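# Place the blue-taped flask into a free shaker clamp

## Task

Put the glass flask with blue tape into an unoccupied clamp on the shaker so that its base sits fully down in the clamp and the clamp's spring ring wraps around the flask's conical part. The task fails if the flask is gripped hard, its rim is pressed hard, or the foil on its mouth is torn. It also fails if, at the end, any of the other flasks is no longer seated, a clamp leg is bent, a spring ring is forced off, a flask is struck hard, or a flask drops more than a few centimetres.

## Robot and tools

Robot: two UR7e-style arms, left_arm and right_arm. Each carries a Robotiq gripper that opens to 140 mm. The left gripper's fingers are rigid. The right gripper's fingers can hinge: a part held near the palm may be pulled in and squeezed harder or held loosely, and a fingertip pushed into a surface folds with little resistance. Grip with the outer quarter of the pads, nearest the tips.

Frames: the scene frame has its origin on the table top midway between the arms, +z up, +x out over the table, and +y toward left_arm. Calibrated bases: left_arm at (-0.059, +0.376, 0), right_arm at (-0.044, -0.364, 0), both turned very slightly about z. Reported hand poses and velocities are in each arm's own base frame. Fixed cameras and the table are in the scene frame. Gripper axes: +z points along the fingers and y is the opening direction. end_effector_position is the point between the pads when closed. Fingertips reach about 33 mm past it for gaps up to 40 mm, and only about 9 mm past it when fully open.

execute_actions(actions, cameras): actions is a list of actions. Each action is a table of up to 15 rows, and each row lasts 1/30 s. A shorter table repeats its last row. Each row holds 18 numbers in [-1, 1]: left dx, dy, dz, rx, ry, rz, gripper position, force_limit, speed, then the same nine for the right arm. The six pose numbers are offsets along the axes of that arm's Hand target, measured from the Hand target at the start of the action, not from the previous row. 1.0 equals 0.6 m or 180 degrees. rx, ry, rz form a single rotation vector. Sending zeros for all six holds the arm at its Hand target. Gripper numbers are absolute commands:
- position: +1 is fully open; the pads touch near -0.8; -1 closes until blocked.
- force_limit: from about 14 N at -1 to 58 N at +1.
- speed: from about 30 mm/s at -1 to 250 mm/s at +1.
Faster closing grips harder. Both force_limit and speed default to +1, so set them low for the flask. Always resend the current gripper numbers for an arm you leave alone, because a 0 counts as a command. Images come back only with an empty actions list or when cameras names them. cameras takes names, ["all"] or [].

move(target, speed, blend, stop_force, zero, blocking, cameras): target is either one 18-number row or a list of up to 15 rows. Every row is an offset from the Hand targets at the start of the move, using the same scaling as above. speed is the top path speed in m/s, from 0.002 to 3.6, default 0.25; turning is limited to twice that in rad/s. It can be one value or one per target. blend is a corner radius in metres; 0 stops at each target. stop_force is in N, from 3 to 120, one value for both arms; an arm's path ends when its wrist sensor feels that much push. zero (default true) re-zeros before the move. blocking=false returns early and cannot be combined with stop_force. Paths are straight, do not avoid obstacles, and together last at most 10 s. The result has a move: line reporting done, off_target, moving, held or fault, plus limits=paced or held.

wait(seconds 0–10) lets time pass. stop brakes a running move. zoom_image(camera, region [x0,y0,x1,y1] in pixels, at most 504 by 504) enlarges part of the latest image from cam_high, cam_left_wrist or cam_right_wrist; each image is 896x504. zero_wrist_force(arm) re-zeros one arm's sensor. read_manual returns licences. finished_scene(scene) ends the scene for good, so call it only once the flask is settled.

Results: Hand target is the last commanded pose, and the next offsets count from it. The actual gripper may rest short of it; resend the missing distance as an offset if needed. Orientation commands are clipped to within 32 degrees of the present orientation. object_status values: 0 moving, 1 blocked while opening, 2 blocked while closing (something held), 3 reached the command or the pads met. position_measured is in counts: 3 open, about 75 at 100 mm, 139 at 60 mm, 200 at 20 mm, 230 pads touching. Wrist force and torque are given along the gripper's own axes, with an extra line showing the peak since the last reading. Wrist depth is a 7x7 grid of distances in mm, where - means no value. Joint torques include the arm's own weight.

Hazards: a torque fault, or a force near 150 N on any part of an arm, stops that arm for 10 s. Motors warn at 70 °C and brake at 85 °C for 30–60 s. A clearance check holds back commands that bring the arms close together, but contact between the arms can still end the scene. Keep paths away from an arm's own base.
For the flask:
- Close slowly at low force_limit, below the foil-covered rim.
- Never press down on the rim.
- Lower into the clamp slowly, using stop_force.
- Release only once the flask is still and seated.
- Avoid bumping other flasks or clamp legs, and never let anything fall off the table.

Each tool is called after "Request:" as a command line: name --argument value for each argument, lists and objects as JSON in quotes; but a table of rows of numbers goes row by row, as --pt "numbers of a row", without its own name.

## Session

Request:
execute_actions --actions '[]'

Scene clock: 0.00 s.
left_arm: end_effector_position=(+0.4935, +0.0709, +0.2051) position_measured=3 object_status=3 end_effector_quat_wxyz=(-0.295, +0.295, +0.908, -0.050) | right_arm: end_effector_position=(+0.7914, -0.1517, +0.3381) position_measured=3 object_status=3 end_effector_quat_wxyz=(-0.306, +0.647, +0.055, +0.696)
Joint positions: left_arm=[-0.133 -1.123 1.194 -1.035 -1.563 0.492] | right_arm=[-0.744 -0.715 1.378 -4.259 -0.362 3.902]
Joint velocities: within noise
Joint torques (N m): no reading
Wrist force (N): no reading
Wrist torque (N m): no reading
Wrist force, peak (N): no reading
Wrist depth (mm): cam_left_wrist=[2053 541 600 405 371 344 1126 / 2021 1770 640 392 360 - 310 / 1944 1722 - 370 347 323 301 / 1915 127 394 365 339 321 287 / 87 104 - 349 329 147 114 / - 392 390 340 318 298 94 / - 353 362 326 - 288 278] | cam_right_wrist=[- - 4504 3552 - - - / - - 4003 3603 3655 2402 2357 / 2547 - 4203 3880 3002 2573 1789 / - 125 4203 1648 2067 138 1704 / - 117 1764 1466 3039 145 97 / - - 3318 2834 2156 1986 102 / - 3039 2473 2102 1828 1659 -]
Hand target: left_arm +0.4935, +0.0709, +0.2051; -0.295, +0.295, +0.908, -0.050 | right_arm +0.7914, -0.1517, +0.3381; -0.306, +0.647, +0.055, +0.696
Tool commands: left_gripper/position=+1.0 left_gripper/force_limit=+1.0 left_gripper/speed=+1.0 right_gripper/position=+1.0 right_gripper/force_limit=+1.0 right_gripper/speed=+1.0

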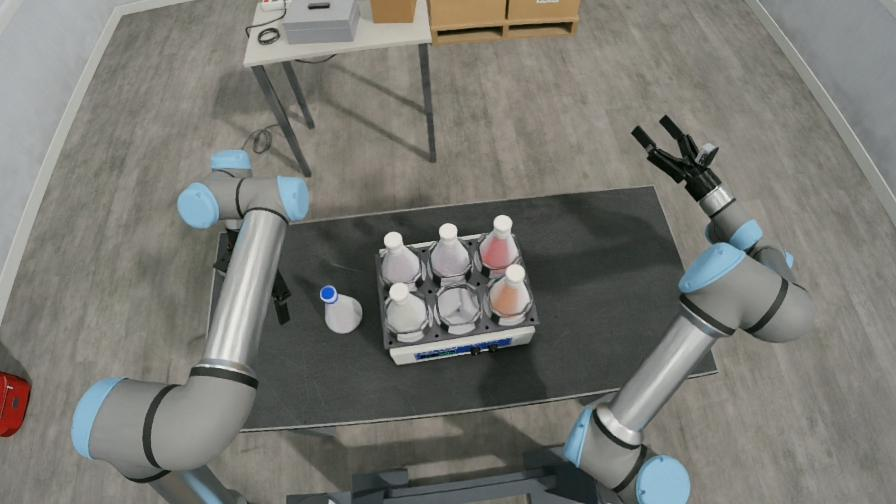

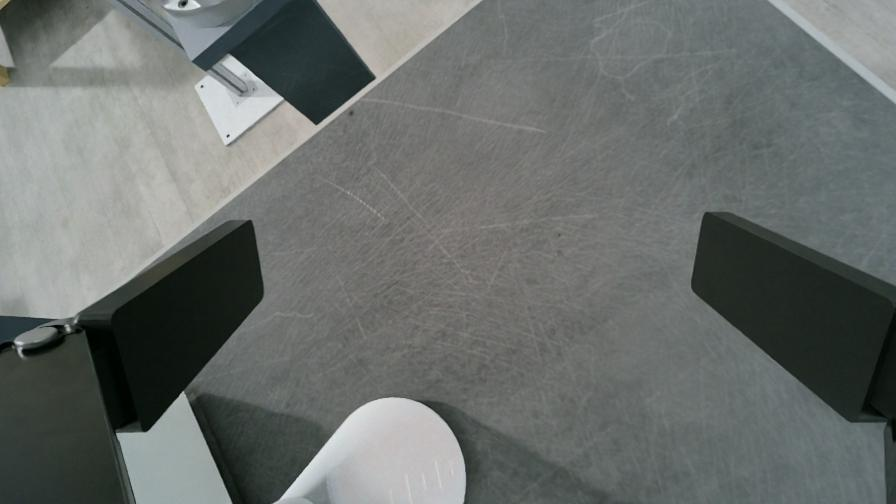

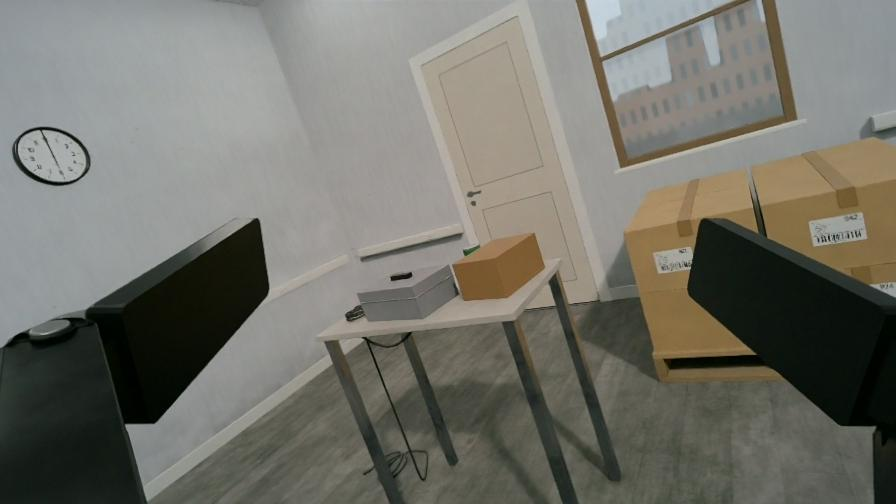

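Request:
zoom_image --camera "cam_high" --region '[260, 180, 560, 380]'

Request:
zoom_image --camera "cam_high" --region '[400, 250, 520, 340]'

Request:
zoom_image --camera "cam_left_wrist" --region '[150, 350, 570, 504]'

Request:
zoom_image --camera "cam_high" --region '[300, 260, 390, 350]'

Scaled by 1.680 from the camera's 896x504 image, which has a finer 1280x720 frame.

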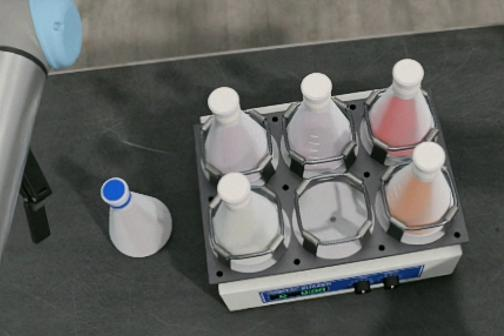

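Scaled by 4.200 from the camera's 896x504 image, which has a finer 1280x720 frame.

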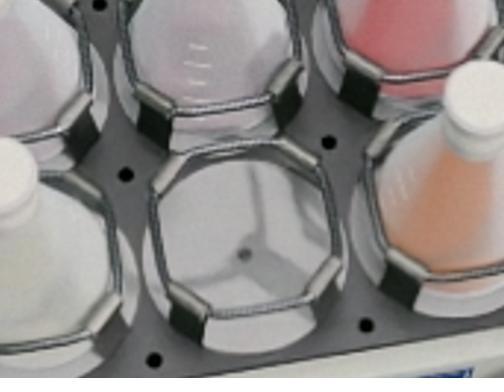

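Scaled by 1.200 from the camera's 896x504 image, which has a finer 1280x720 frame.

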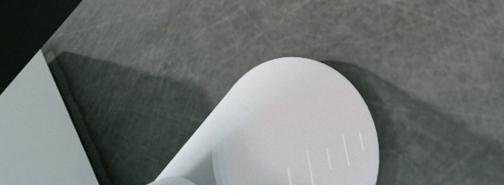

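Scaled by 5.600 from the camera's 896x504 image, which has a finer 1280x720 frame.

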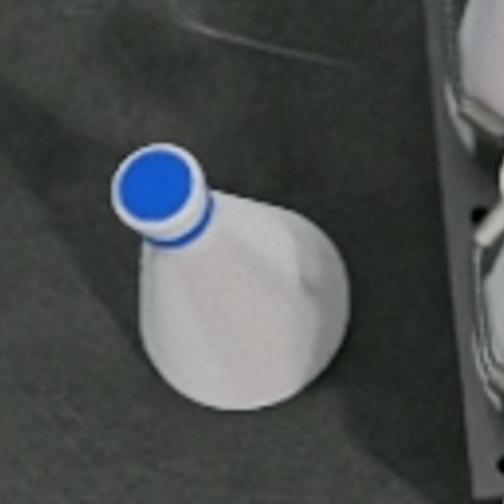

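Request:
move --target '[0.016,-0.312,-0.0218,-0.1115,-0.435,-0.1778,1,1,1,0,0,0,0,0,0,1,1,1]' --speed 0.3 --cameras '["cam_high","cam_left_wrist"]'

Request:
zoom_image --camera "cam_left_wrist" --region '[250, 0, 754, 504]'

Scene clock: 30.23 s.
left_arm: end_effector_position=(+0.4000, -0.0786, +0.2702) position_measured=3 object_status=3 end_effector_quat_wxyz=(+0.383, +0.000, +0.924, +0.000) | right_arm: end_effector_position=(+0.7914, -0.1517, +0.3381) position_measured=3 object_status=3 end_effector_quat_wxyz=(-0.306, +0.647, +0.055, +0.696)
Joint positions: left_arm=[-1.158 -2.494 2.407 -1.865 -0.866 -1.016] | right_arm=[-0.744 -0.715 1.378 -4.259 -0.362 3.902]
Joint torques (N m): left_arm=[-4.38 20.78 -20.54 -1.97 2.38 -0.67] | right_arm=[-0.86 -55.11 -15.48 0.55 -1.07 0]
Wrist force (N): left_arm=[-0.4 -0.7 0.6] | right_arm=[-0.1 -0.2 -0.2]
Wrist torque (N m): left_arm=[-0.27 0.34 -0.03] | right_arm=[-0.04 0.03 0.00]
Wrist force, peak (N): left_arm=[-1.4 0.7 -0.1] | right_arm=[0.0 0.2 -0.6]
Wrist depth (mm): cam_left_wrist=[206 227 350 382 386 380 384 / 198 246 415 460 435 472 467 / 280 314 405 511 582 579 2291 / 335 120 2883 3130 2820 136 2673 / 87 111 2789 3948 3564 147 114 / - 292 2730 1546 3948 3614 94 / - 275 3168 3168 3333 3422 -] | cam_right_wrist=[- 5254 3709 3275 - - - / - 3880 5044 3152 3002 - - / 2156 3233 4504 3503 3275 2573 1814 / 2473 126 - 1528 3318 138 1716 / - 117 3764 1466 2933 145 97 / - - 3363 2834 2252 1986 102 / - - 2473 2156 1764 1648 -]
Hand target: left_arm +0.4000, -0.0786, +0.2701; +0.383, +0.000, +0.924, +0.000 | right_arm +0.7914, -0.1517, +0.3381; -0.306, +0.647, +0.055, +0.696
Off the commanded pose: left_arm 0.000 m, 0 deg | right_arm 0.000 m, 0 deg.
move: done
camera_calibration:
cam_left_wrist: T_world_to_cam=[[0.0239501, 0.999589, 0.0157723, 0.0770068], [0.435271, -0.0246294, 0.899963, -0.412406], [0.899981, -0.014689, -0.435682, -0.0970274], [0, 0, 0, 1]] pos_world=[0.264987, -0.0885577, 0.327662]
Images, in order (width x height): cam_high 896x504, cam_left_wrist 896x504.

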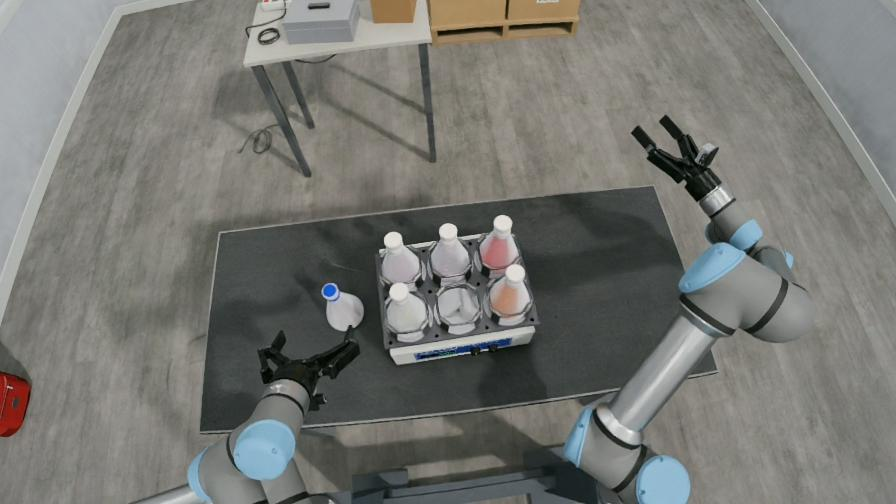

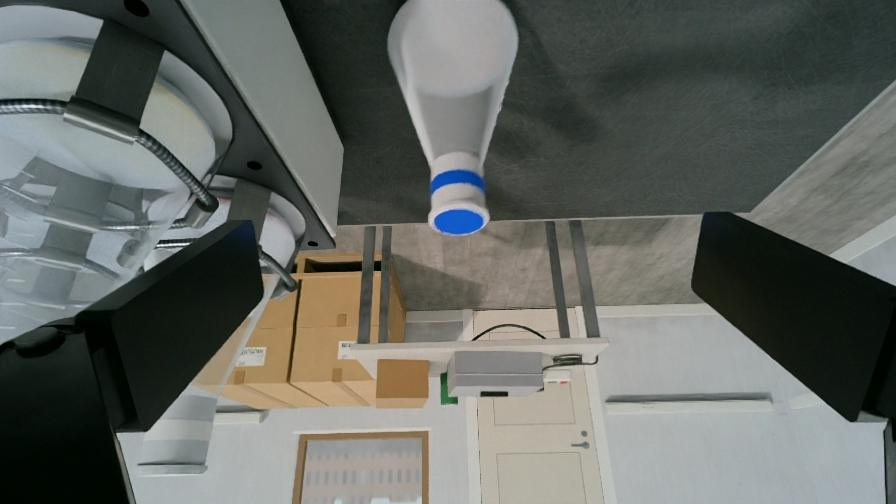

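Scaled by 1.000.

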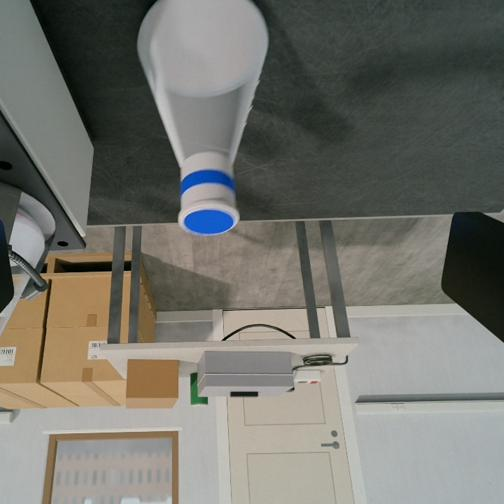

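Request:
move --target '[0.0583,-0.0115,0.0843,0,-0.1111,0,1,1,1,0,0,0,0,0,0,1,1,1]' --speed 0.3 --cameras '["cam_left_wrist"]'

Request:
zoom_image --camera "cam_left_wrist" --region '[330, 0, 580, 200]'

Request:
zoom_image --camera "cam_left_wrist" --region '[0, 0, 350, 300]'

Scene clock: 45.30 s.
left_arm: end_effector_position=(+0.4111, -0.0856, +0.2097) position_measured=3 object_status=3 end_effector_quat_wxyz=(+0.537, +0.000, +0.843, +0.000) | right_arm: end_effector_position=(+0.7914, -0.1517, +0.3381) position_measured=3 object_status=3 end_effector_quat_wxyz=(-0.306, +0.647, +0.055, +0.696)
Joint positions: left_arm=[-1.621 -2.847 2.678 -1.293 -0.439 -1.69] | right_arm=[-0.744 -0.715 1.378 -4.259 -0.362 3.902]
Joint torques (N m): left_arm=[11.89 17.83 -22.53 -4.24 2.84 1.1] | right_arm=[-1.09 -55.42 -16.25 0.51 -1.11 0.08]
Wrist force (N): left_arm=[-0.8 -0.7 1.0] | right_arm=[0.1 0.1 -0.1]
Wrist torque (N m): left_arm=[-0.39 0.38 -0.08] | right_arm=[0.02 -0.02 0.01]
Wrist force, peak (N): left_arm=[1.0 -1.1 1.9] | right_arm=[0.2 0.3 -0.6]
Wrist depth (mm): cam_left_wrist=[166 215 354 388 408 428 415 / 164 212 351 546 546 555 2730 / 200 264 388 264 1989 - - / 237 127 2730 1594 3948 136 115 / - 104 3774 3719 4010 146 114 / - 282 3774 3564 3614 3774 94 / - 295 3614 2759 4277 4073 -] | cam_right_wrist=[- - - 3408 - - - / - - - 3764 2834 - 2425 / 3552 4504 - 3408 3039 2712 1841 / - 126 - 1566 3275 135 1727 / - 117 1576 1449 3192 2156 97 / - 3764 3503 2741 2137 2034 102 / - 2967 2473 1955 1776 1627 -]
Hand target: left_arm +0.4110, -0.0855, +0.2096; +0.537, +0.000, +0.843, +0.000 | right_arm +0.7914, -0.1517, +0.3381; -0.306, +0.647, +0.055, +0.696
Off the commanded pose: left_arm 0.000 m, 0 deg | right_arm 0.000 m, 0 deg.
move: done
camera_calibration:
cam_left_wrist: T_world_to_cam=[[0.0173332, 0.999581, 0.0231897, 0.0857854], [0.101399, -0.0248309, 0.994536, -0.245591], [0.994695, -0.0148871, -0.101787, -0.242407], [0, 0, 0, 1]] pos_world=[0.264536, -0.0954564, 0.217586]
Images, in order (width x height): cam_left_wrist 896x504.

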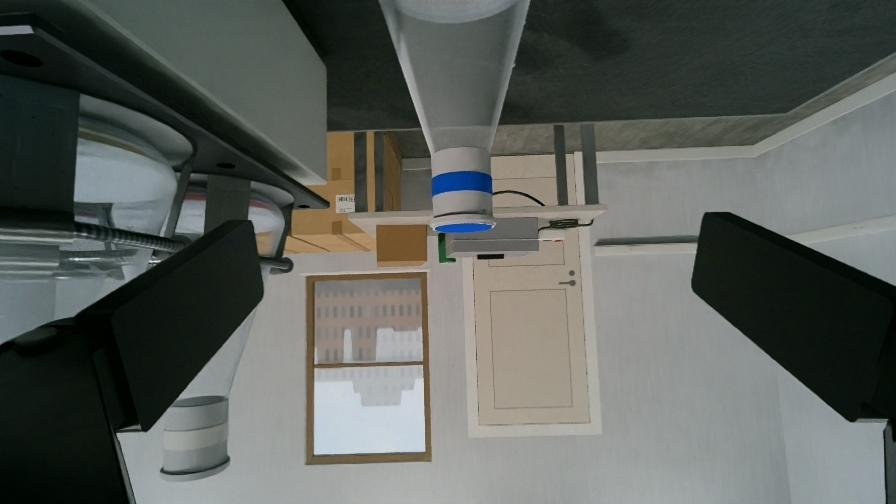

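Scaled by 2.016 from the camera's 896x504 image, which has a finer 1280x720 frame.

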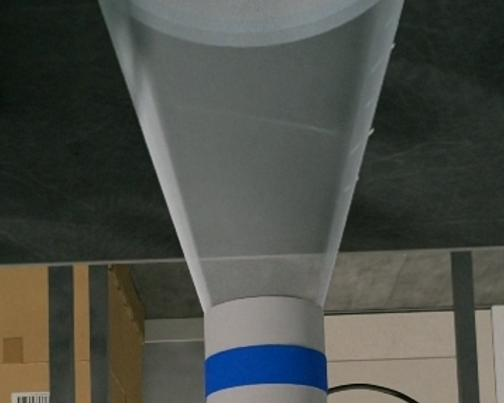

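Scaled by 1.440 from the camera's 896x504 image, which has a finer 1280x720 frame.

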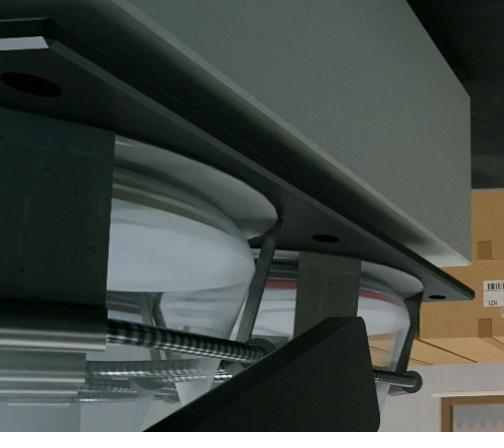

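Request:
move --target '[0.0012,-0.0042,0.219,0,0,0,1,1,1,0,0,0,0,0,0,1,1,1]' --speed 0.15 --cameras '["cam_left_wrist","cam_high"]'

Request:
zoom_image --camera "cam_high" --region '[280, 240, 420, 340]'

Scene clock: 51.47 s.
left_arm: end_effector_position=(+0.4268, -0.0815, +0.1997) position_measured=3 object_status=3 end_effector_quat_wxyz=(+0.569, -0.006, +0.822, +0.007) | right_arm: end_effector_position=(+0.7914, -0.1517, +0.3381) position_measured=3 object_status=3 end_effector_quat_wxyz=(-0.306, +0.647, +0.055, +0.696)
Joint positions: left_arm=[-1.544 -2.804 2.793 -1.579 -0.36 -1.546] | right_arm=[-0.744 -0.715 1.378 -4.259 -0.362 3.902]
Joint torques (N m): left_arm=[-10.78 4.47 -24.9 -0.79 1.03 -0.75] | right_arm=[-0.66 -55.18 -16.07 0.55 -1.08 0.01]
Wrist force (N): left_arm=[-0.5 -1.1 1.3] | right_arm=[0.1 0.0 -0.2]
Wrist torque (N m): left_arm=[-0.47 0.28 -0.28] | right_arm=[0.00 -0.02 0.01]
Wrist force, peak (N): left_arm=[-14.7 -1.3 0.9] | right_arm=[0.1 0.4 -0.4]
Wrist depth (mm): cam_left_wrist=[169 220 360 382 409 419 429 / 165 231 363 3468 1901 3774 - / 259 246 2673 243 1722 - 3333 / 217 130 3948 3719 4582 136 - / - 104 - 4277 3719 - 114 / - 266 - 4424 4424 - 94 / - 271 - 3208 3614 3564 -] | cam_right_wrist=[2967 - 4348 4003 - 2573 2293 / 2712 - 4203 3552 2600 2712 2449 / 2967 - 2899 3821 3408 2522 1801 / - 125 4670 1547 2193 135 1727 / - 117 1739 1449 2933 2137 97 / - - 3408 2834 2232 2002 101 / - 2771 2497 2137 1911 1638 -]
Hand target: left_arm +0.4268, -0.0815, +0.1996; +0.569, -0.006, +0.822, +0.007 (not the last commanded pose) | right_arm +0.7914, -0.1517, +0.3381; -0.306, +0.647, +0.055, +0.696
Off the commanded pose: left_arm 0.113 m, 4 deg | right_arm 0.000 m, 0 deg.
move: held (left_arm; a check stopped the path); limits=held
pose unreachable (left arm): on one or more control steps of this call, first in action 0 (counted from 0), this arm could not follow its commanded pose, so it was not sent that pose on those steps. It may still have moved: this result reports where it is.
cause: moving toward the commanded pose would bring two parts of the arm too close to each other (joints 3 (elbow) and 4 (wrist 1) lie between them).
camera_calibration:
cam_left_wrist: T_world_to_cam=[[-0.00270853, 0.99958, 0.0288418, 0.089095], [0.0257742, -0.0287625, 0.999254, -0.206089], [0.999664, 0.00344988, -0.0256855, -0.27481], [0, 0, 0, 1]] pos_world=[0.280271, -0.0940372, 0.196307]
Images, in order (width x height): cam_high 896x504, cam_left_wrist 896x504.

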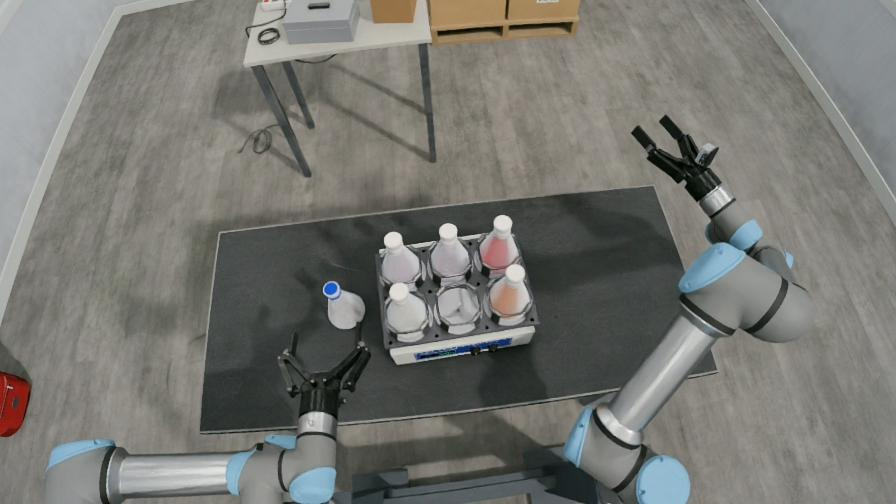

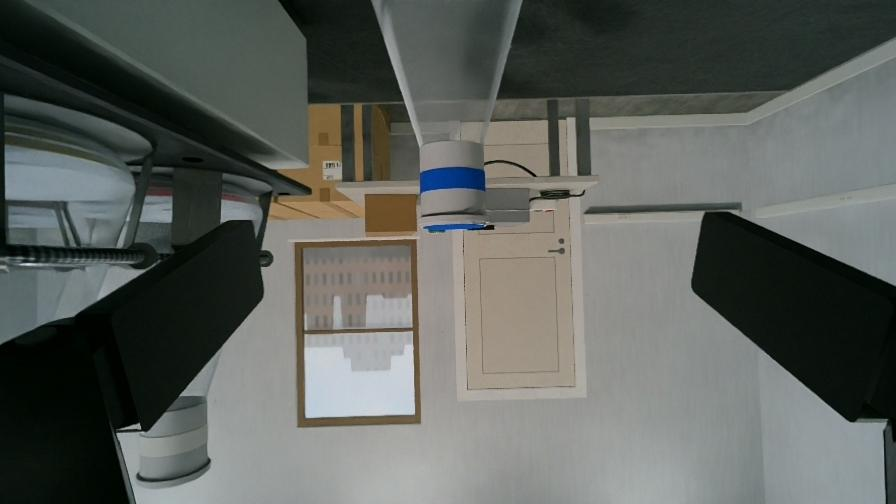

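Scaled by 3.600 from the camera's 896x504 image, which has a finer 1280x720 frame.

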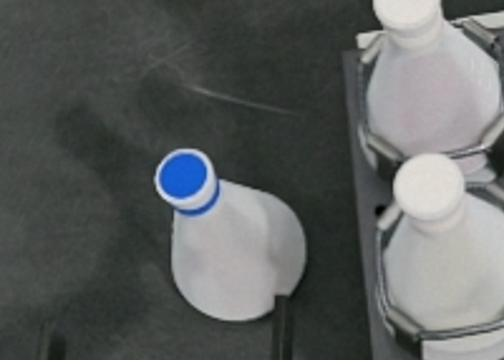

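Request:
move --target '[-0.146,-0.006,0.0572,0.0056,0.1353,0.0018,1,1,1,0,0,0,0,0,0,1,1,1]' --speed 0.2 --cameras '["cam_left_wrist","cam_high"]'

Request:
zoom_image --camera "cam_left_wrist" --region '[330, 0, 580, 250]'

Request:
zoom_image --camera "cam_high" --region '[280, 240, 420, 340]'

Scene clock: 59.17 s.
left_arm: end_effector_position=(+0.4898, -0.0843, +0.2694) position_measured=3 object_status=3 end_effector_quat_wxyz=(+0.383, +0.000, +0.924, +0.000) | right_arm: end_effector_position=(+0.7914, -0.1517, +0.3381) position_measured=3 object_status=3 end_effector_quat_wxyz=(-0.306, +0.647, +0.055, +0.696)
Joint positions: left_arm=[-0.794 -2.093 2.347 -2.437 -1.042 -0.624] | right_arm=[-0.744 -0.715 1.378 -4.259 -0.362 3.902]
Joint torques (N m): left_arm=[8.96 -4.65 -31.97 -2.6 -0.39 0.95] | right_arm=[-0.62 -55.39 -16.69 0.64 -1 0.07]
Wrist force (N): left_arm=[-0.4 -1.2 0.5] | right_arm=[0.0 0.2 -0.6]
Wrist torque (N m): left_arm=[-0.38 0.33 -0.22] | right_arm=[0.03 0.00 0.00]
Wrist force, peak (N): left_arm=[-2.7 -1.2 0.5] | right_arm=[0.0 0.2 -0.6]
Wrist depth (mm): cam_left_wrist=[201 221 358 372 383 386 - / 243 237 378 226 458 464 466 / 291 283 375 2291 3092 2333 2251 / 2541 127 2851 2984 2730 136 2541 / 87 112 2673 3248 3774 - 114 / - 2566 3168 1594 3515 3468 94 / - - - 3614 3422 3422 -] | cam_right_wrist=[2741 4504 - 2627 3039 - 1896 / 2522 - - 3709 2834 - - / 2866 - 3503 3709 3821 2402 1801 / 2402 125 3363 4670 3192 135 1764 / - 117 1704 1519 2802 135 97 / - - 3192 3002 2357 2034 101 / - 2741 2449 2102 1814 1519 -]
Hand target: left_arm +0.4898, -0.0842, +0.2694; +0.383, +0.000, +0.924, +0.000 | right_arm +0.7914, -0.1517, +0.3381; -0.306, +0.647, +0.055, +0.696
Off the commanded pose: left_arm 0.000 m, 0 deg | right_arm 0.000 m, 0 deg.
move: done
camera_calibration:
cam_left_wrist: T_world_to_cam=[[0.0236362, 0.999599, 0.0155934, 0.0806388], [0.434997, -0.0243271, 0.900103, -0.45083], [0.900122, -0.014492, -0.435397, -0.178402], [0, 0, 0, 1]] pos_world=[0.354787, -0.0941592, 0.326861]
Images, in order (width x height): cam_high 896x504, cam_left_wrist 896x504.

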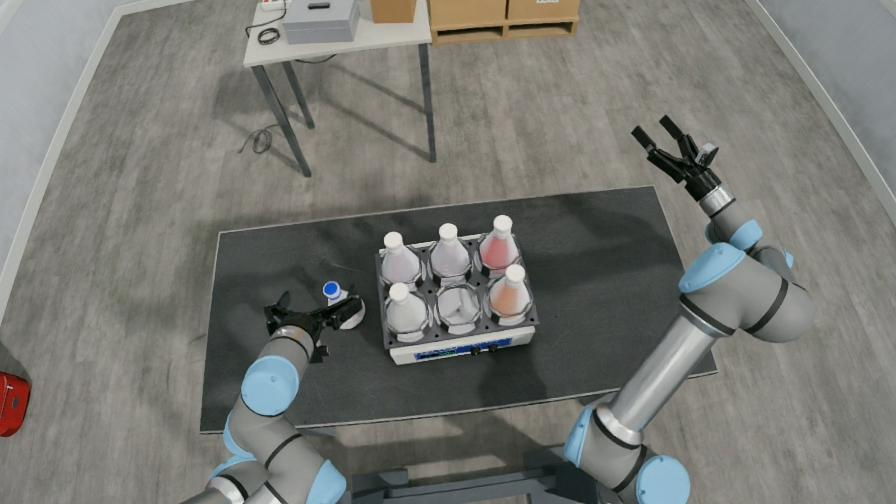

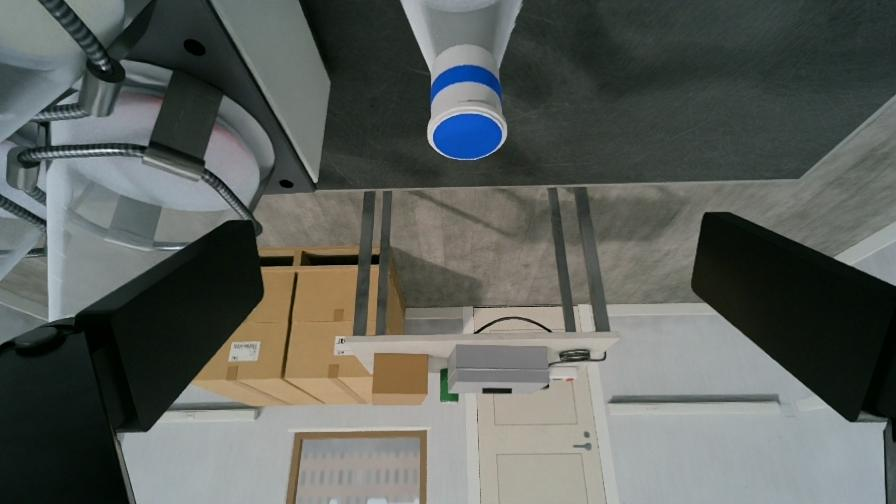

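Scaled by 2.016 from the camera's 896x504 image, which has a finer 1280x720 frame.

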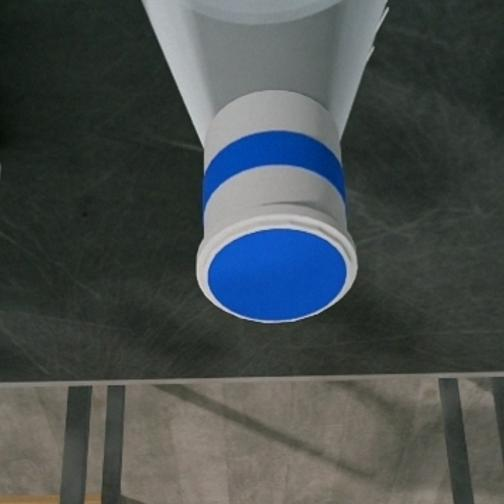

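Scaled by 3.600 from the camera's 896x504 image, which has a finer 1280x720 frame.

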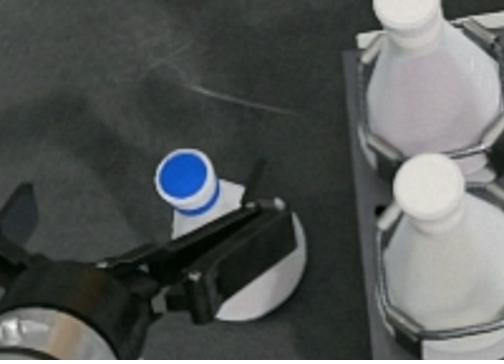

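Request:
move --target '[0.0852,-0.0045,0.1858,0,-0.1111,0,1,1,1,0,0,0,0,0,0,1,1,1]' --speed 0.15 --cameras '["cam_left_wrist","cam_high"]'

Request:
zoom_image --camera "cam_left_wrist" --region '[330, 0, 580, 250]'

Request:
zoom_image --camera "cam_high" --region '[280, 240, 420, 340]'

Scene clock: 65.90 s.
left_arm: end_effector_position=(+0.5325, -0.0870, +0.1545) position_measured=3 object_status=3 end_effector_quat_wxyz=(+0.537, +0.000, +0.843, +0.000) | right_arm: end_effector_position=(+0.7914, -0.1517, +0.3381) position_measured=3 object_status=3 end_effector_quat_wxyz=(-0.306, +0.647, +0.055, +0.696)
Joint positions: left_arm=[-0.861 -1.417 2.714 -3.817 -0.813 -0.458] | right_arm=[-0.744 -0.715 1.378 -4.259 -0.362 3.902]
Joint torques (N m): left_arm=[12.45 -5.9 -15.97 -4.77 1.26 0.23] | right_arm=[-0.29 -54.8 -16.16 0.59 -1.05 0.13]
Wrist force (N): left_arm=[-0.6 -1.1 1.1] | right_arm=[0.1 0.0 -0.2]
Wrist torque (N m): left_arm=[-0.47 0.32 -0.29] | right_arm=[0.00 -0.02 0.00]
Wrist force, peak (N): left_arm=[1.4 -1.0 2.2] | right_arm=[-0.1 0.1 -0.5]
Wrist depth (mm): cam_left_wrist=[145 192 273 289 292 296 297 / 138 191 366 411 409 413 411 / 172 202 2566 3888 1887 4073 - / 145 130 2730 132 1614 136 2820 / 87 104 4349 131 3830 - 114 / - - 3468 3614 3515 - 94 / - - - 4935 - - -] | cam_right_wrist=[- - 3821 2866 - - - / 3039 4068 - 3603 2866 - - / 2741 - - 3363 3318 2357 1814 / - 126 - 3503 3192 135 1739 / - 117 3941 1425 2683 135 97 / - - 3363 2802 2156 1986 102 / - 2802 2522 2335 1789 1670 -]
Hand target: left_arm +0.5325, -0.0869, +0.1545; +0.537, +0.000, +0.843, +0.000 | right_arm +0.7914, -0.1517, +0.3381; -0.306, +0.647, +0.055, +0.696
Off the commanded pose: left_arm 0.000 m, 0 deg | right_arm 0.000 m, 0 deg.
move: done
camera_calibration:
cam_left_wrist: T_world_to_cam=[[0.0169029, 0.999594, 0.0229317, 0.0865729], [0.101213, -0.0245278, 0.994562, -0.202851], [0.994721, -0.01449, -0.101586, -0.368917], [0, 0, 0, 1]] pos_world=[0.386037, -0.0968589, 0.162286]
Images, in order (width x height): cam_high 896x504, cam_left_wrist 896x504.

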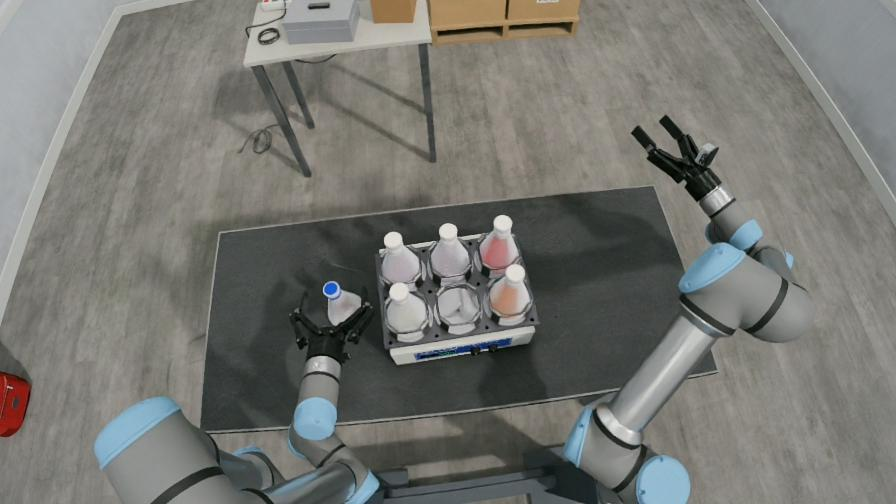

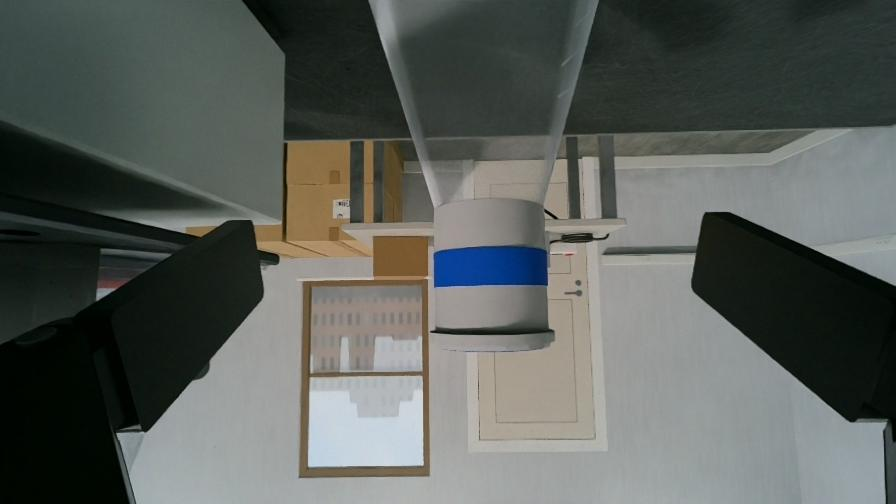

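Scaled by 2.016 from the camera's 896x504 image, which has a finer 1280x720 frame.

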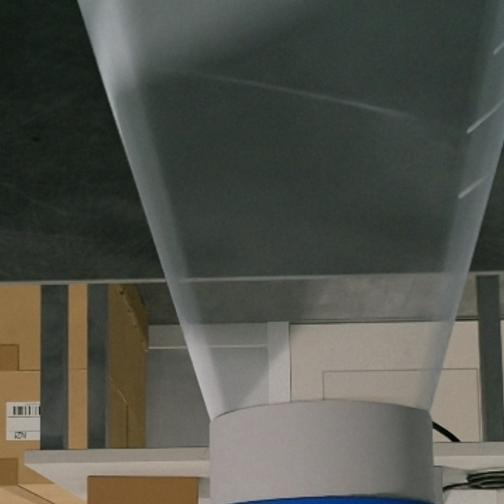

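Scaled by 3.600 from the camera's 896x504 image, which has a finer 1280x720 frame.

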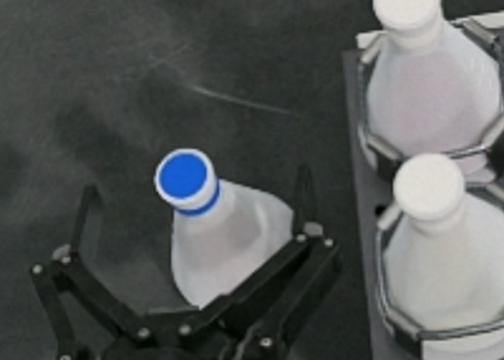

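Request:
move --target '[0,0,0,0,0,0,-1,-1,-1,0,0,0,0,0,0,1,1,1]'

Request:
wait --seconds 1.5 --cameras '["cam_left_wrist","cam_high"]'

Scene clock: 72.67 s.
left_arm: end_effector_position=(+0.5325, -0.0869, +0.1545) position_measured=178 object_status=0 end_effector_quat_wxyz=(+0.537, +0.000, +0.843, +0.000) | right_arm: end_effector_position=(+0.7914, -0.1517, +0.3381) position_measured=3 object_status=3 end_effector_quat_wxyz=(-0.306, +0.647, +0.055, +0.696)
Joint positions: left_arm=[-0.861 -1.417 2.714 -3.818 -0.813 -0.457] | right_arm=[-0.744 -0.715 1.378 -4.259 -0.362 3.902]
Joint torques (N m): left_arm=[5.39 -26.9 -16.43 -0.77 2.05 -0.85] | right_arm=[-0.38 -54.92 -16.87 0.6 -1.15 0.19]
Wrist force (N): left_arm=[-1.6 -1.3 0.2] | right_arm=[-0.1 0.1 -0.3]
Wrist torque (N m): left_arm=[-0.48 0.38 -0.25] | right_arm=[0.01 0.03 0.00]
Wrist force, peak (N): left_arm=[-1.9 -1.1 0.1] | right_arm=[0.2 0.1 -0.6]
Wrist depth (mm): cam_left_wrist=[145 192 270 290 292 281 285 / 138 191 349 373 372 411 465 / 173 202 2541 3830 3564 3719 3092 / 146 212 2619 132 137 3019 - / 150 - 89 130 92 82 80 / - 71 - 3333 - - 68 / - 67 - - - - -] | cam_right_wrist=[- - 3821 3408 2802 2741 - / - - 3655 3503 3233 - - / 2449 - 4275 3603 3363 2547 1828 / - 125 4068 3764 3192 135 1693 / - 117 1801 1484 3039 145 97 / - - 3455 2834 2252 2067 101 / - 2771 2522 2174 1776 1638 -]
Hand target: left_arm +0.5325, -0.0869, +0.1545; +0.537, +0.000, +0.843, +0.000 | right_arm +0.7914, -0.1517, +0.3381; -0.306, +0.647, +0.055, +0.696
Off the commanded pose: left_arm 0.000 m, 0 deg | right_arm 0.000 m, 0 deg.
move: done

Scene clock: 74.17 s.
left_arm: end_effector_position=(+0.5325, -0.0869, +0.1545) position_measured=178 object_status=2 end_effector_quat_wxyz=(+0.537, +0.000, +0.843, +0.000) | right_arm: end_effector_position=(+0.7914, -0.1517, +0.3381) position_measured=3 object_status=3 end_effector_quat_wxyz=(-0.306, +0.647, +0.055, +0.696)
Joint positions: left_arm=[-0.861 -1.417 2.714 -3.818 -0.813 -0.457] | right_arm=[-0.744 -0.715 1.378 -4.259 -0.362 3.902]
Joint torques (N m): left_arm=[4.19 -26.62 -13.77 -0.87 1.96 -0.68] | right_arm=[-0.5 -55.08 -17.11 0.63 -1.11 0.15]
Wrist force (N): left_arm=[-1.6 -1.4 0.1] | right_arm=[0.1 0.0 -0.1]
Wrist torque (N m): left_arm=[-0.51 0.36 -0.25] | right_arm=[0.01 -0.01 0.00]
Wrist force, peak (N): left_arm=[-1.9 -1.5 0.1] | right_arm=[0.2 0.4 -0.2]
Wrist depth (mm): cam_left_wrist=[145 192 272 288 294 294 299 / 138 190 340 400 394 408 390 / 172 197 2619 3774 3830 3515 - / 146 197 2516 132 137 3290 - / 149 - 89 129 92 82 - / - 71 - - - - 68 / - 67 - - - - -] | cam_right_wrist=[2425 - - 2967 3552 - - / - - 3233 3455 3114 - - / 2933 - - 3764 3603 2449 1801 / - 125 - 3552 3318 135 1693 / - 117 3408 1458 2967 145 97 / - - 3318 2712 2137 1940 102 / - 2899 2522 2156 1727 1617 -]
Hand target: left_arm +0.5325, -0.0869, +0.1545; +0.537, +0.000, +0.843, +0.000 | right_arm +0.7914, -0.1517, +0.3381; -0.306, +0.647, +0.055, +0.696
Tool commands: left_gripper/position=-1.0 left_gripper/force_limit=-1.0 left_gripper/speed=-1.0 right_gripper/position=+1.0 right_gripper/force_limit=+1.0 right_gripper/speed=+1.0
Off the commanded pose: left_arm 0.000 m, 0 deg | right_arm 0.000 m, 0 deg.
wait: 1.50 s; at rest by 0.17 s
camera_calibration:
cam_left_wrist: T_world_to_cam=[[0.0168012, 0.999596, 0.0229428, 0.086611], [0.101116, -0.024527, 0.994572, -0.202814], [0.994733, -0.0143901, -0.101487, -0.368928], [0, 0, 0, 1]] pos_world=[0.386037, -0.0968593, 0.162285]
Images, in order (width x height): cam_high 896x504, cam_left_wrist 896x504.

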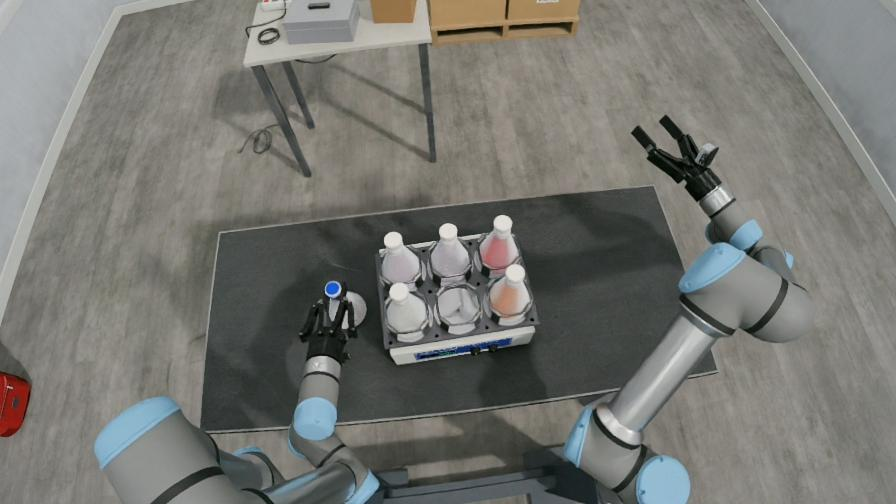

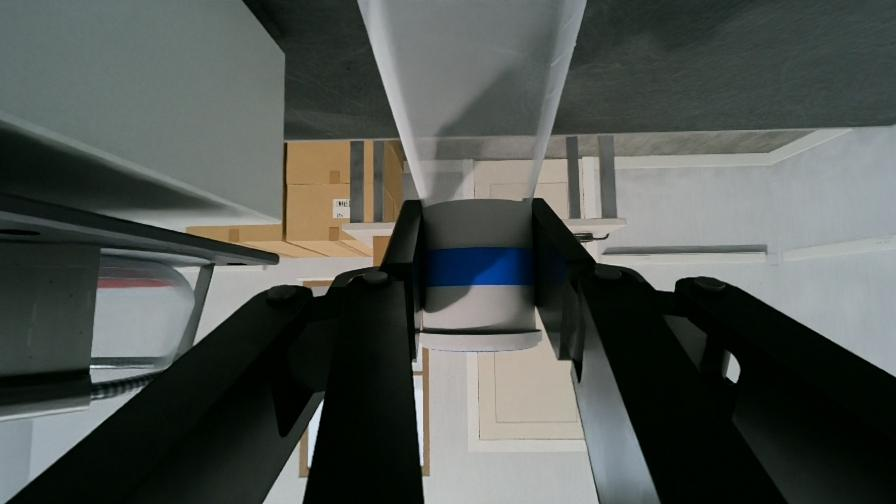

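Request:
move --target '[-0.0604,0,-0.0282,0,0,0,-1,-1,-1,0,0,0,0,0,0,1,1,1]' --speed 0.06 --cameras '["cam_left_wrist","cam_high"]'

Scene clock: 79.37 s.
left_arm: end_effector_position=(+0.5325, -0.0869, +0.1945) position_measured=178 object_status=2 end_effector_quat_wxyz=(+0.537, +0.000, +0.843, +0.000) | right_arm: end_effector_position=(+0.7914, -0.1517, +0.3381) position_measured=3 object_status=3 end_effector_quat_wxyz=(-0.306, +0.647, +0.055, +0.696)
Joint positions: left_arm=[-0.861 -1.619 2.679 -3.581 -0.813 -0.458] | right_arm=[-0.744 -0.715 1.378 -4.259 -0.362 3.902]
Joint torques (N m): left_arm=[-9.62 -7.99 -9.26 -4.1 2.43 1.12] | right_arm=[-0.37 -54.85 -16.82 0.61 -1.08 0.21]
Wrist force (N): left_arm=[1.7 -1.1 2.0] | right_arm=[-0.1 0.1 -0.3]
Wrist torque (N m): left_arm=[-0.49 0.32 -0.28] | right_arm=[0.03 0.01 0.00]
Wrist force, peak (N): left_arm=[2.9 -1.1 2.4] | right_arm=[0.2 0.4 -0.4]
Wrist depth (mm): cam_left_wrist=[153 192 343 359 362 369 375 / 144 205 1410 2701 1380 2883 2646 / 154 208 2619 3948 1688 3774 - / 151 232 2759 132 137 2730 - / - - 89 129 92 82 - / - 71 - 3208 - - 68 / - 67 - - - - -] | cam_right_wrist=[- - 3192 4003 - - - / - 4068 - 3552 - 2771 2600 / - - - 3552 3039 2425 1828 / - 125 - 1538 3455 135 1727 / - 117 1716 1417 2967 2137 97 / - - 3655 2600 2314 2050 102 / - 2683 2473 2193 1764 1648 -]
Hand target: left_arm +0.5325, -0.0869, +0.1945; +0.537, +0.000, +0.843, +0.000 | right_arm +0.7914, -0.1517, +0.3381; -0.306, +0.647, +0.055, +0.696
Off the commanded pose: left_arm 0.000 m, 0 deg | right_arm 0.000 m, 0 deg.
move: done
camera_calibration:
cam_left_wrist: T_world_to_cam=[[0.0166718, 0.999604, 0.0226552, 0.0858033], [0.101021, -0.0242264, 0.994589, -0.242535], [0.994745, -0.0142929, -0.101385, -0.364885], [0, 0, 0, 1]] pos_world=[0.386038, -0.0968603, 0.202285]
Images, in order (width x height): cam_high 896x504, cam_left_wrist 896x504.

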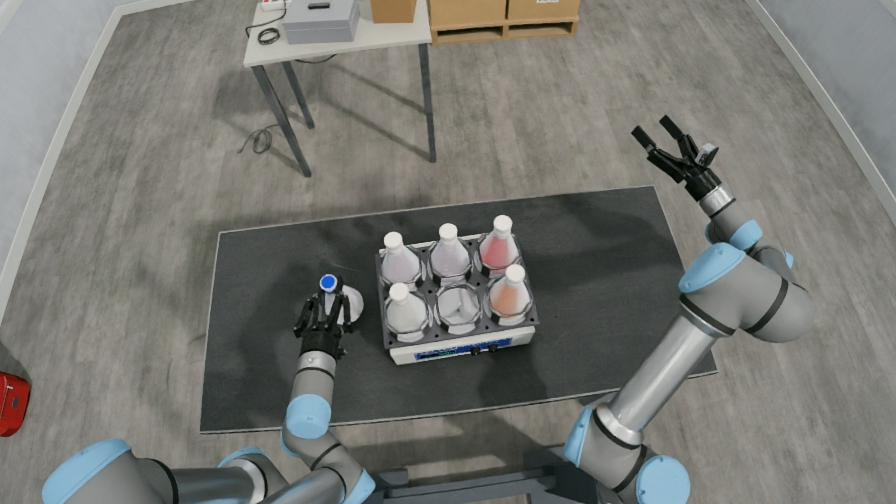

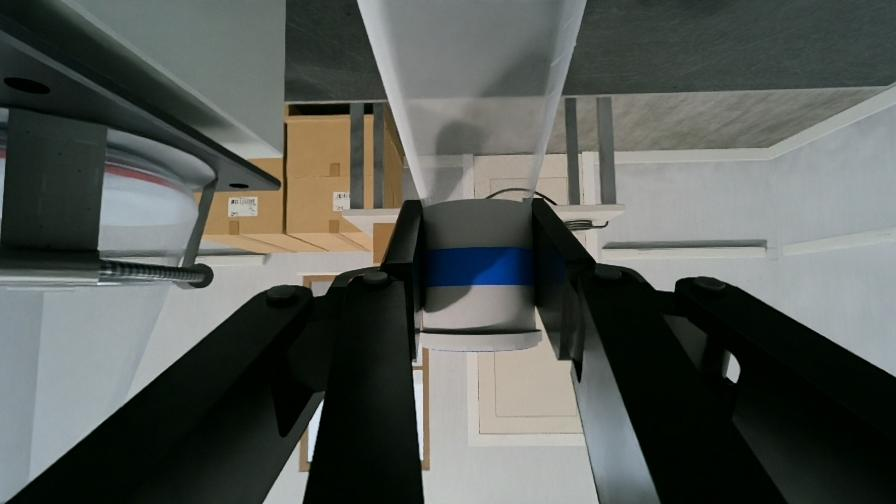

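Request:
move --pt "-0.4757 0 -0.222 0 0 0 -1 -1 -1 0 0 0 0 0 0 1 1 1" --pt "-0.4277 -0.5017 -0.3247 0 0 0 -1 -1 -1 0 0 0 0 0 0 1 1 1" --speed 0.2 --blend '[0.03,0]' --cameras '["cam_left_wrist","cam_high"]'

Request:
zoom_image --camera "cam_high" --region '[360, 190, 560, 370]'

Scene clock: 95.87 s.
left_arm: end_effector_position=(+0.4645, -0.3879, +0.5094) position_measured=178 object_status=2 end_effector_quat_wxyz=(+0.537, +0.000, +0.843, +0.000) | right_arm: end_effector_position=(+0.7914, -0.1517, +0.3381) position_measured=3 object_status=3 end_effector_quat_wxyz=(-0.306, +0.647, +0.055, +0.696)
Joint positions: left_arm=[-1.447 -1.759 1.668 -1.738 -0.452 -1.286] | right_arm=[-0.744 -0.715 1.378 -4.259 -0.362 3.902]
Joint torques (N m): left_arm=[5.87 -16.73 -30.75 -4.37 0.72 -0.71] | right_arm=[-0.13 -54.45 -16.93 0.57 -1.12 0.29]
Wrist force (N): left_arm=[1.9 -1.1 1.8] | right_arm=[0.0 0.3 -0.3]
Wrist torque (N m): left_arm=[-0.48 0.33 -0.10] | right_arm=[0.06 -0.01 0.00]
Wrist force, peak (N): left_arm=[5.0 -1.3 3.2] | right_arm=[0.1 0.3 -0.6]
Wrist depth (mm): cam_left_wrist=[2566 2619 2619 3092 2759 2759 2883 / 3468 3719 2789 2730 1537 3290 3515 / 3333 - 2789 1846 1887 - 3333 / 3290 4139 3774 132 138 - - / - - 89 130 92 86 80 / - 71 - 3888 - - 68 / - 67 - 4010 - - -] | cam_right_wrist=[2497 - 3764 3821 2741 4670 - / 2802 - 3709 3655 3880 2741 - / 2102 - - 3603 3318 2522 1814 / - 126 - 1519 3233 135 1704 / - 117 1727 1449 3039 145 97 / - - 3363 2712 2449 2002 101 / - 2771 2497 2522 1789 1648 -]
Hand target: left_arm +0.4645, -0.3879, +0.5094; +0.537, +0.000, +0.843, +0.000 | right_arm +0.7914, -0.1517, +0.3381; -0.306, +0.647, +0.055, +0.696
Off the commanded pose: left_arm 0.000 m, 0 deg | right_arm 0.000 m, 0 deg.
move: done
camera_calibration:
cam_left_wrist: T_world_to_cam=[[0.0169099, 0.999592, 0.0230331, 0.380408], [0.101113, -0.0246279, 0.99457, -0.556323], [0.994731, -0.0144891, -0.101488, -0.269539], [0, 0, 0, 1]] pos_world=[0.317937, -0.397859, 0.517185]
Images, in order (width x height): cam_high 896x504, cam_left_wrist 896x504.

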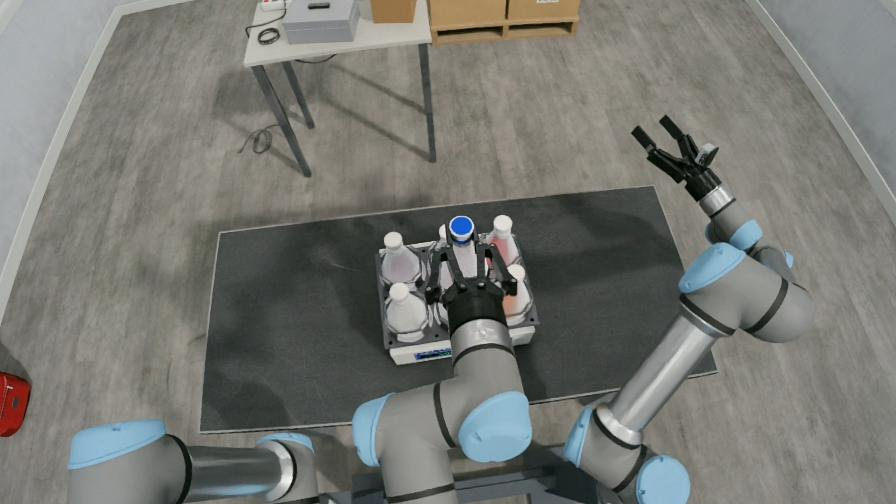

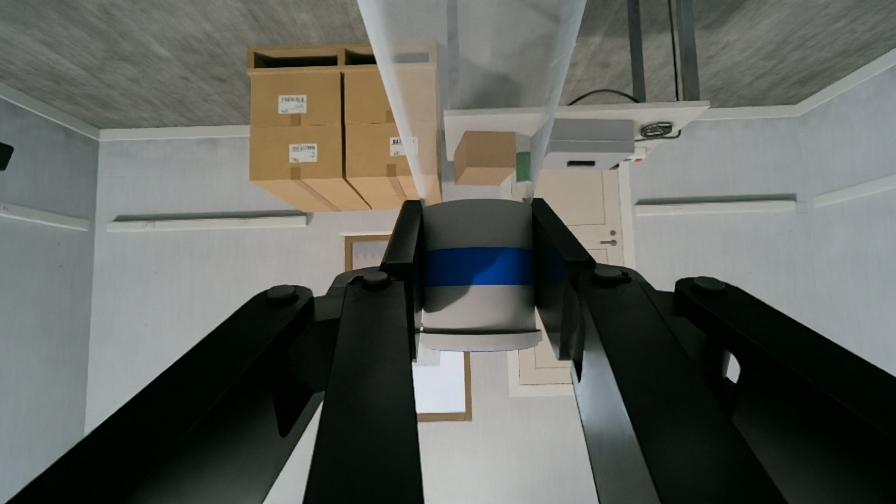

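Scaled by 2.520 from the camera's 896x504 image, which has a finer 1280x720 frame.

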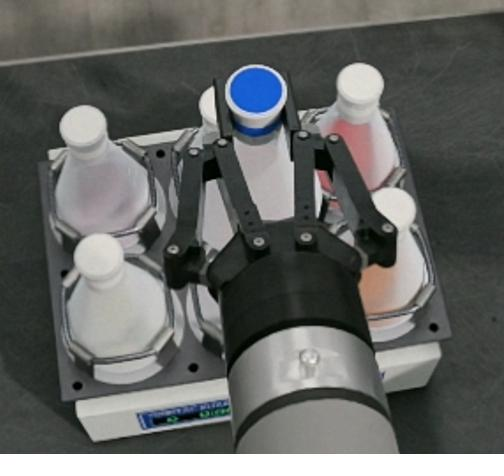

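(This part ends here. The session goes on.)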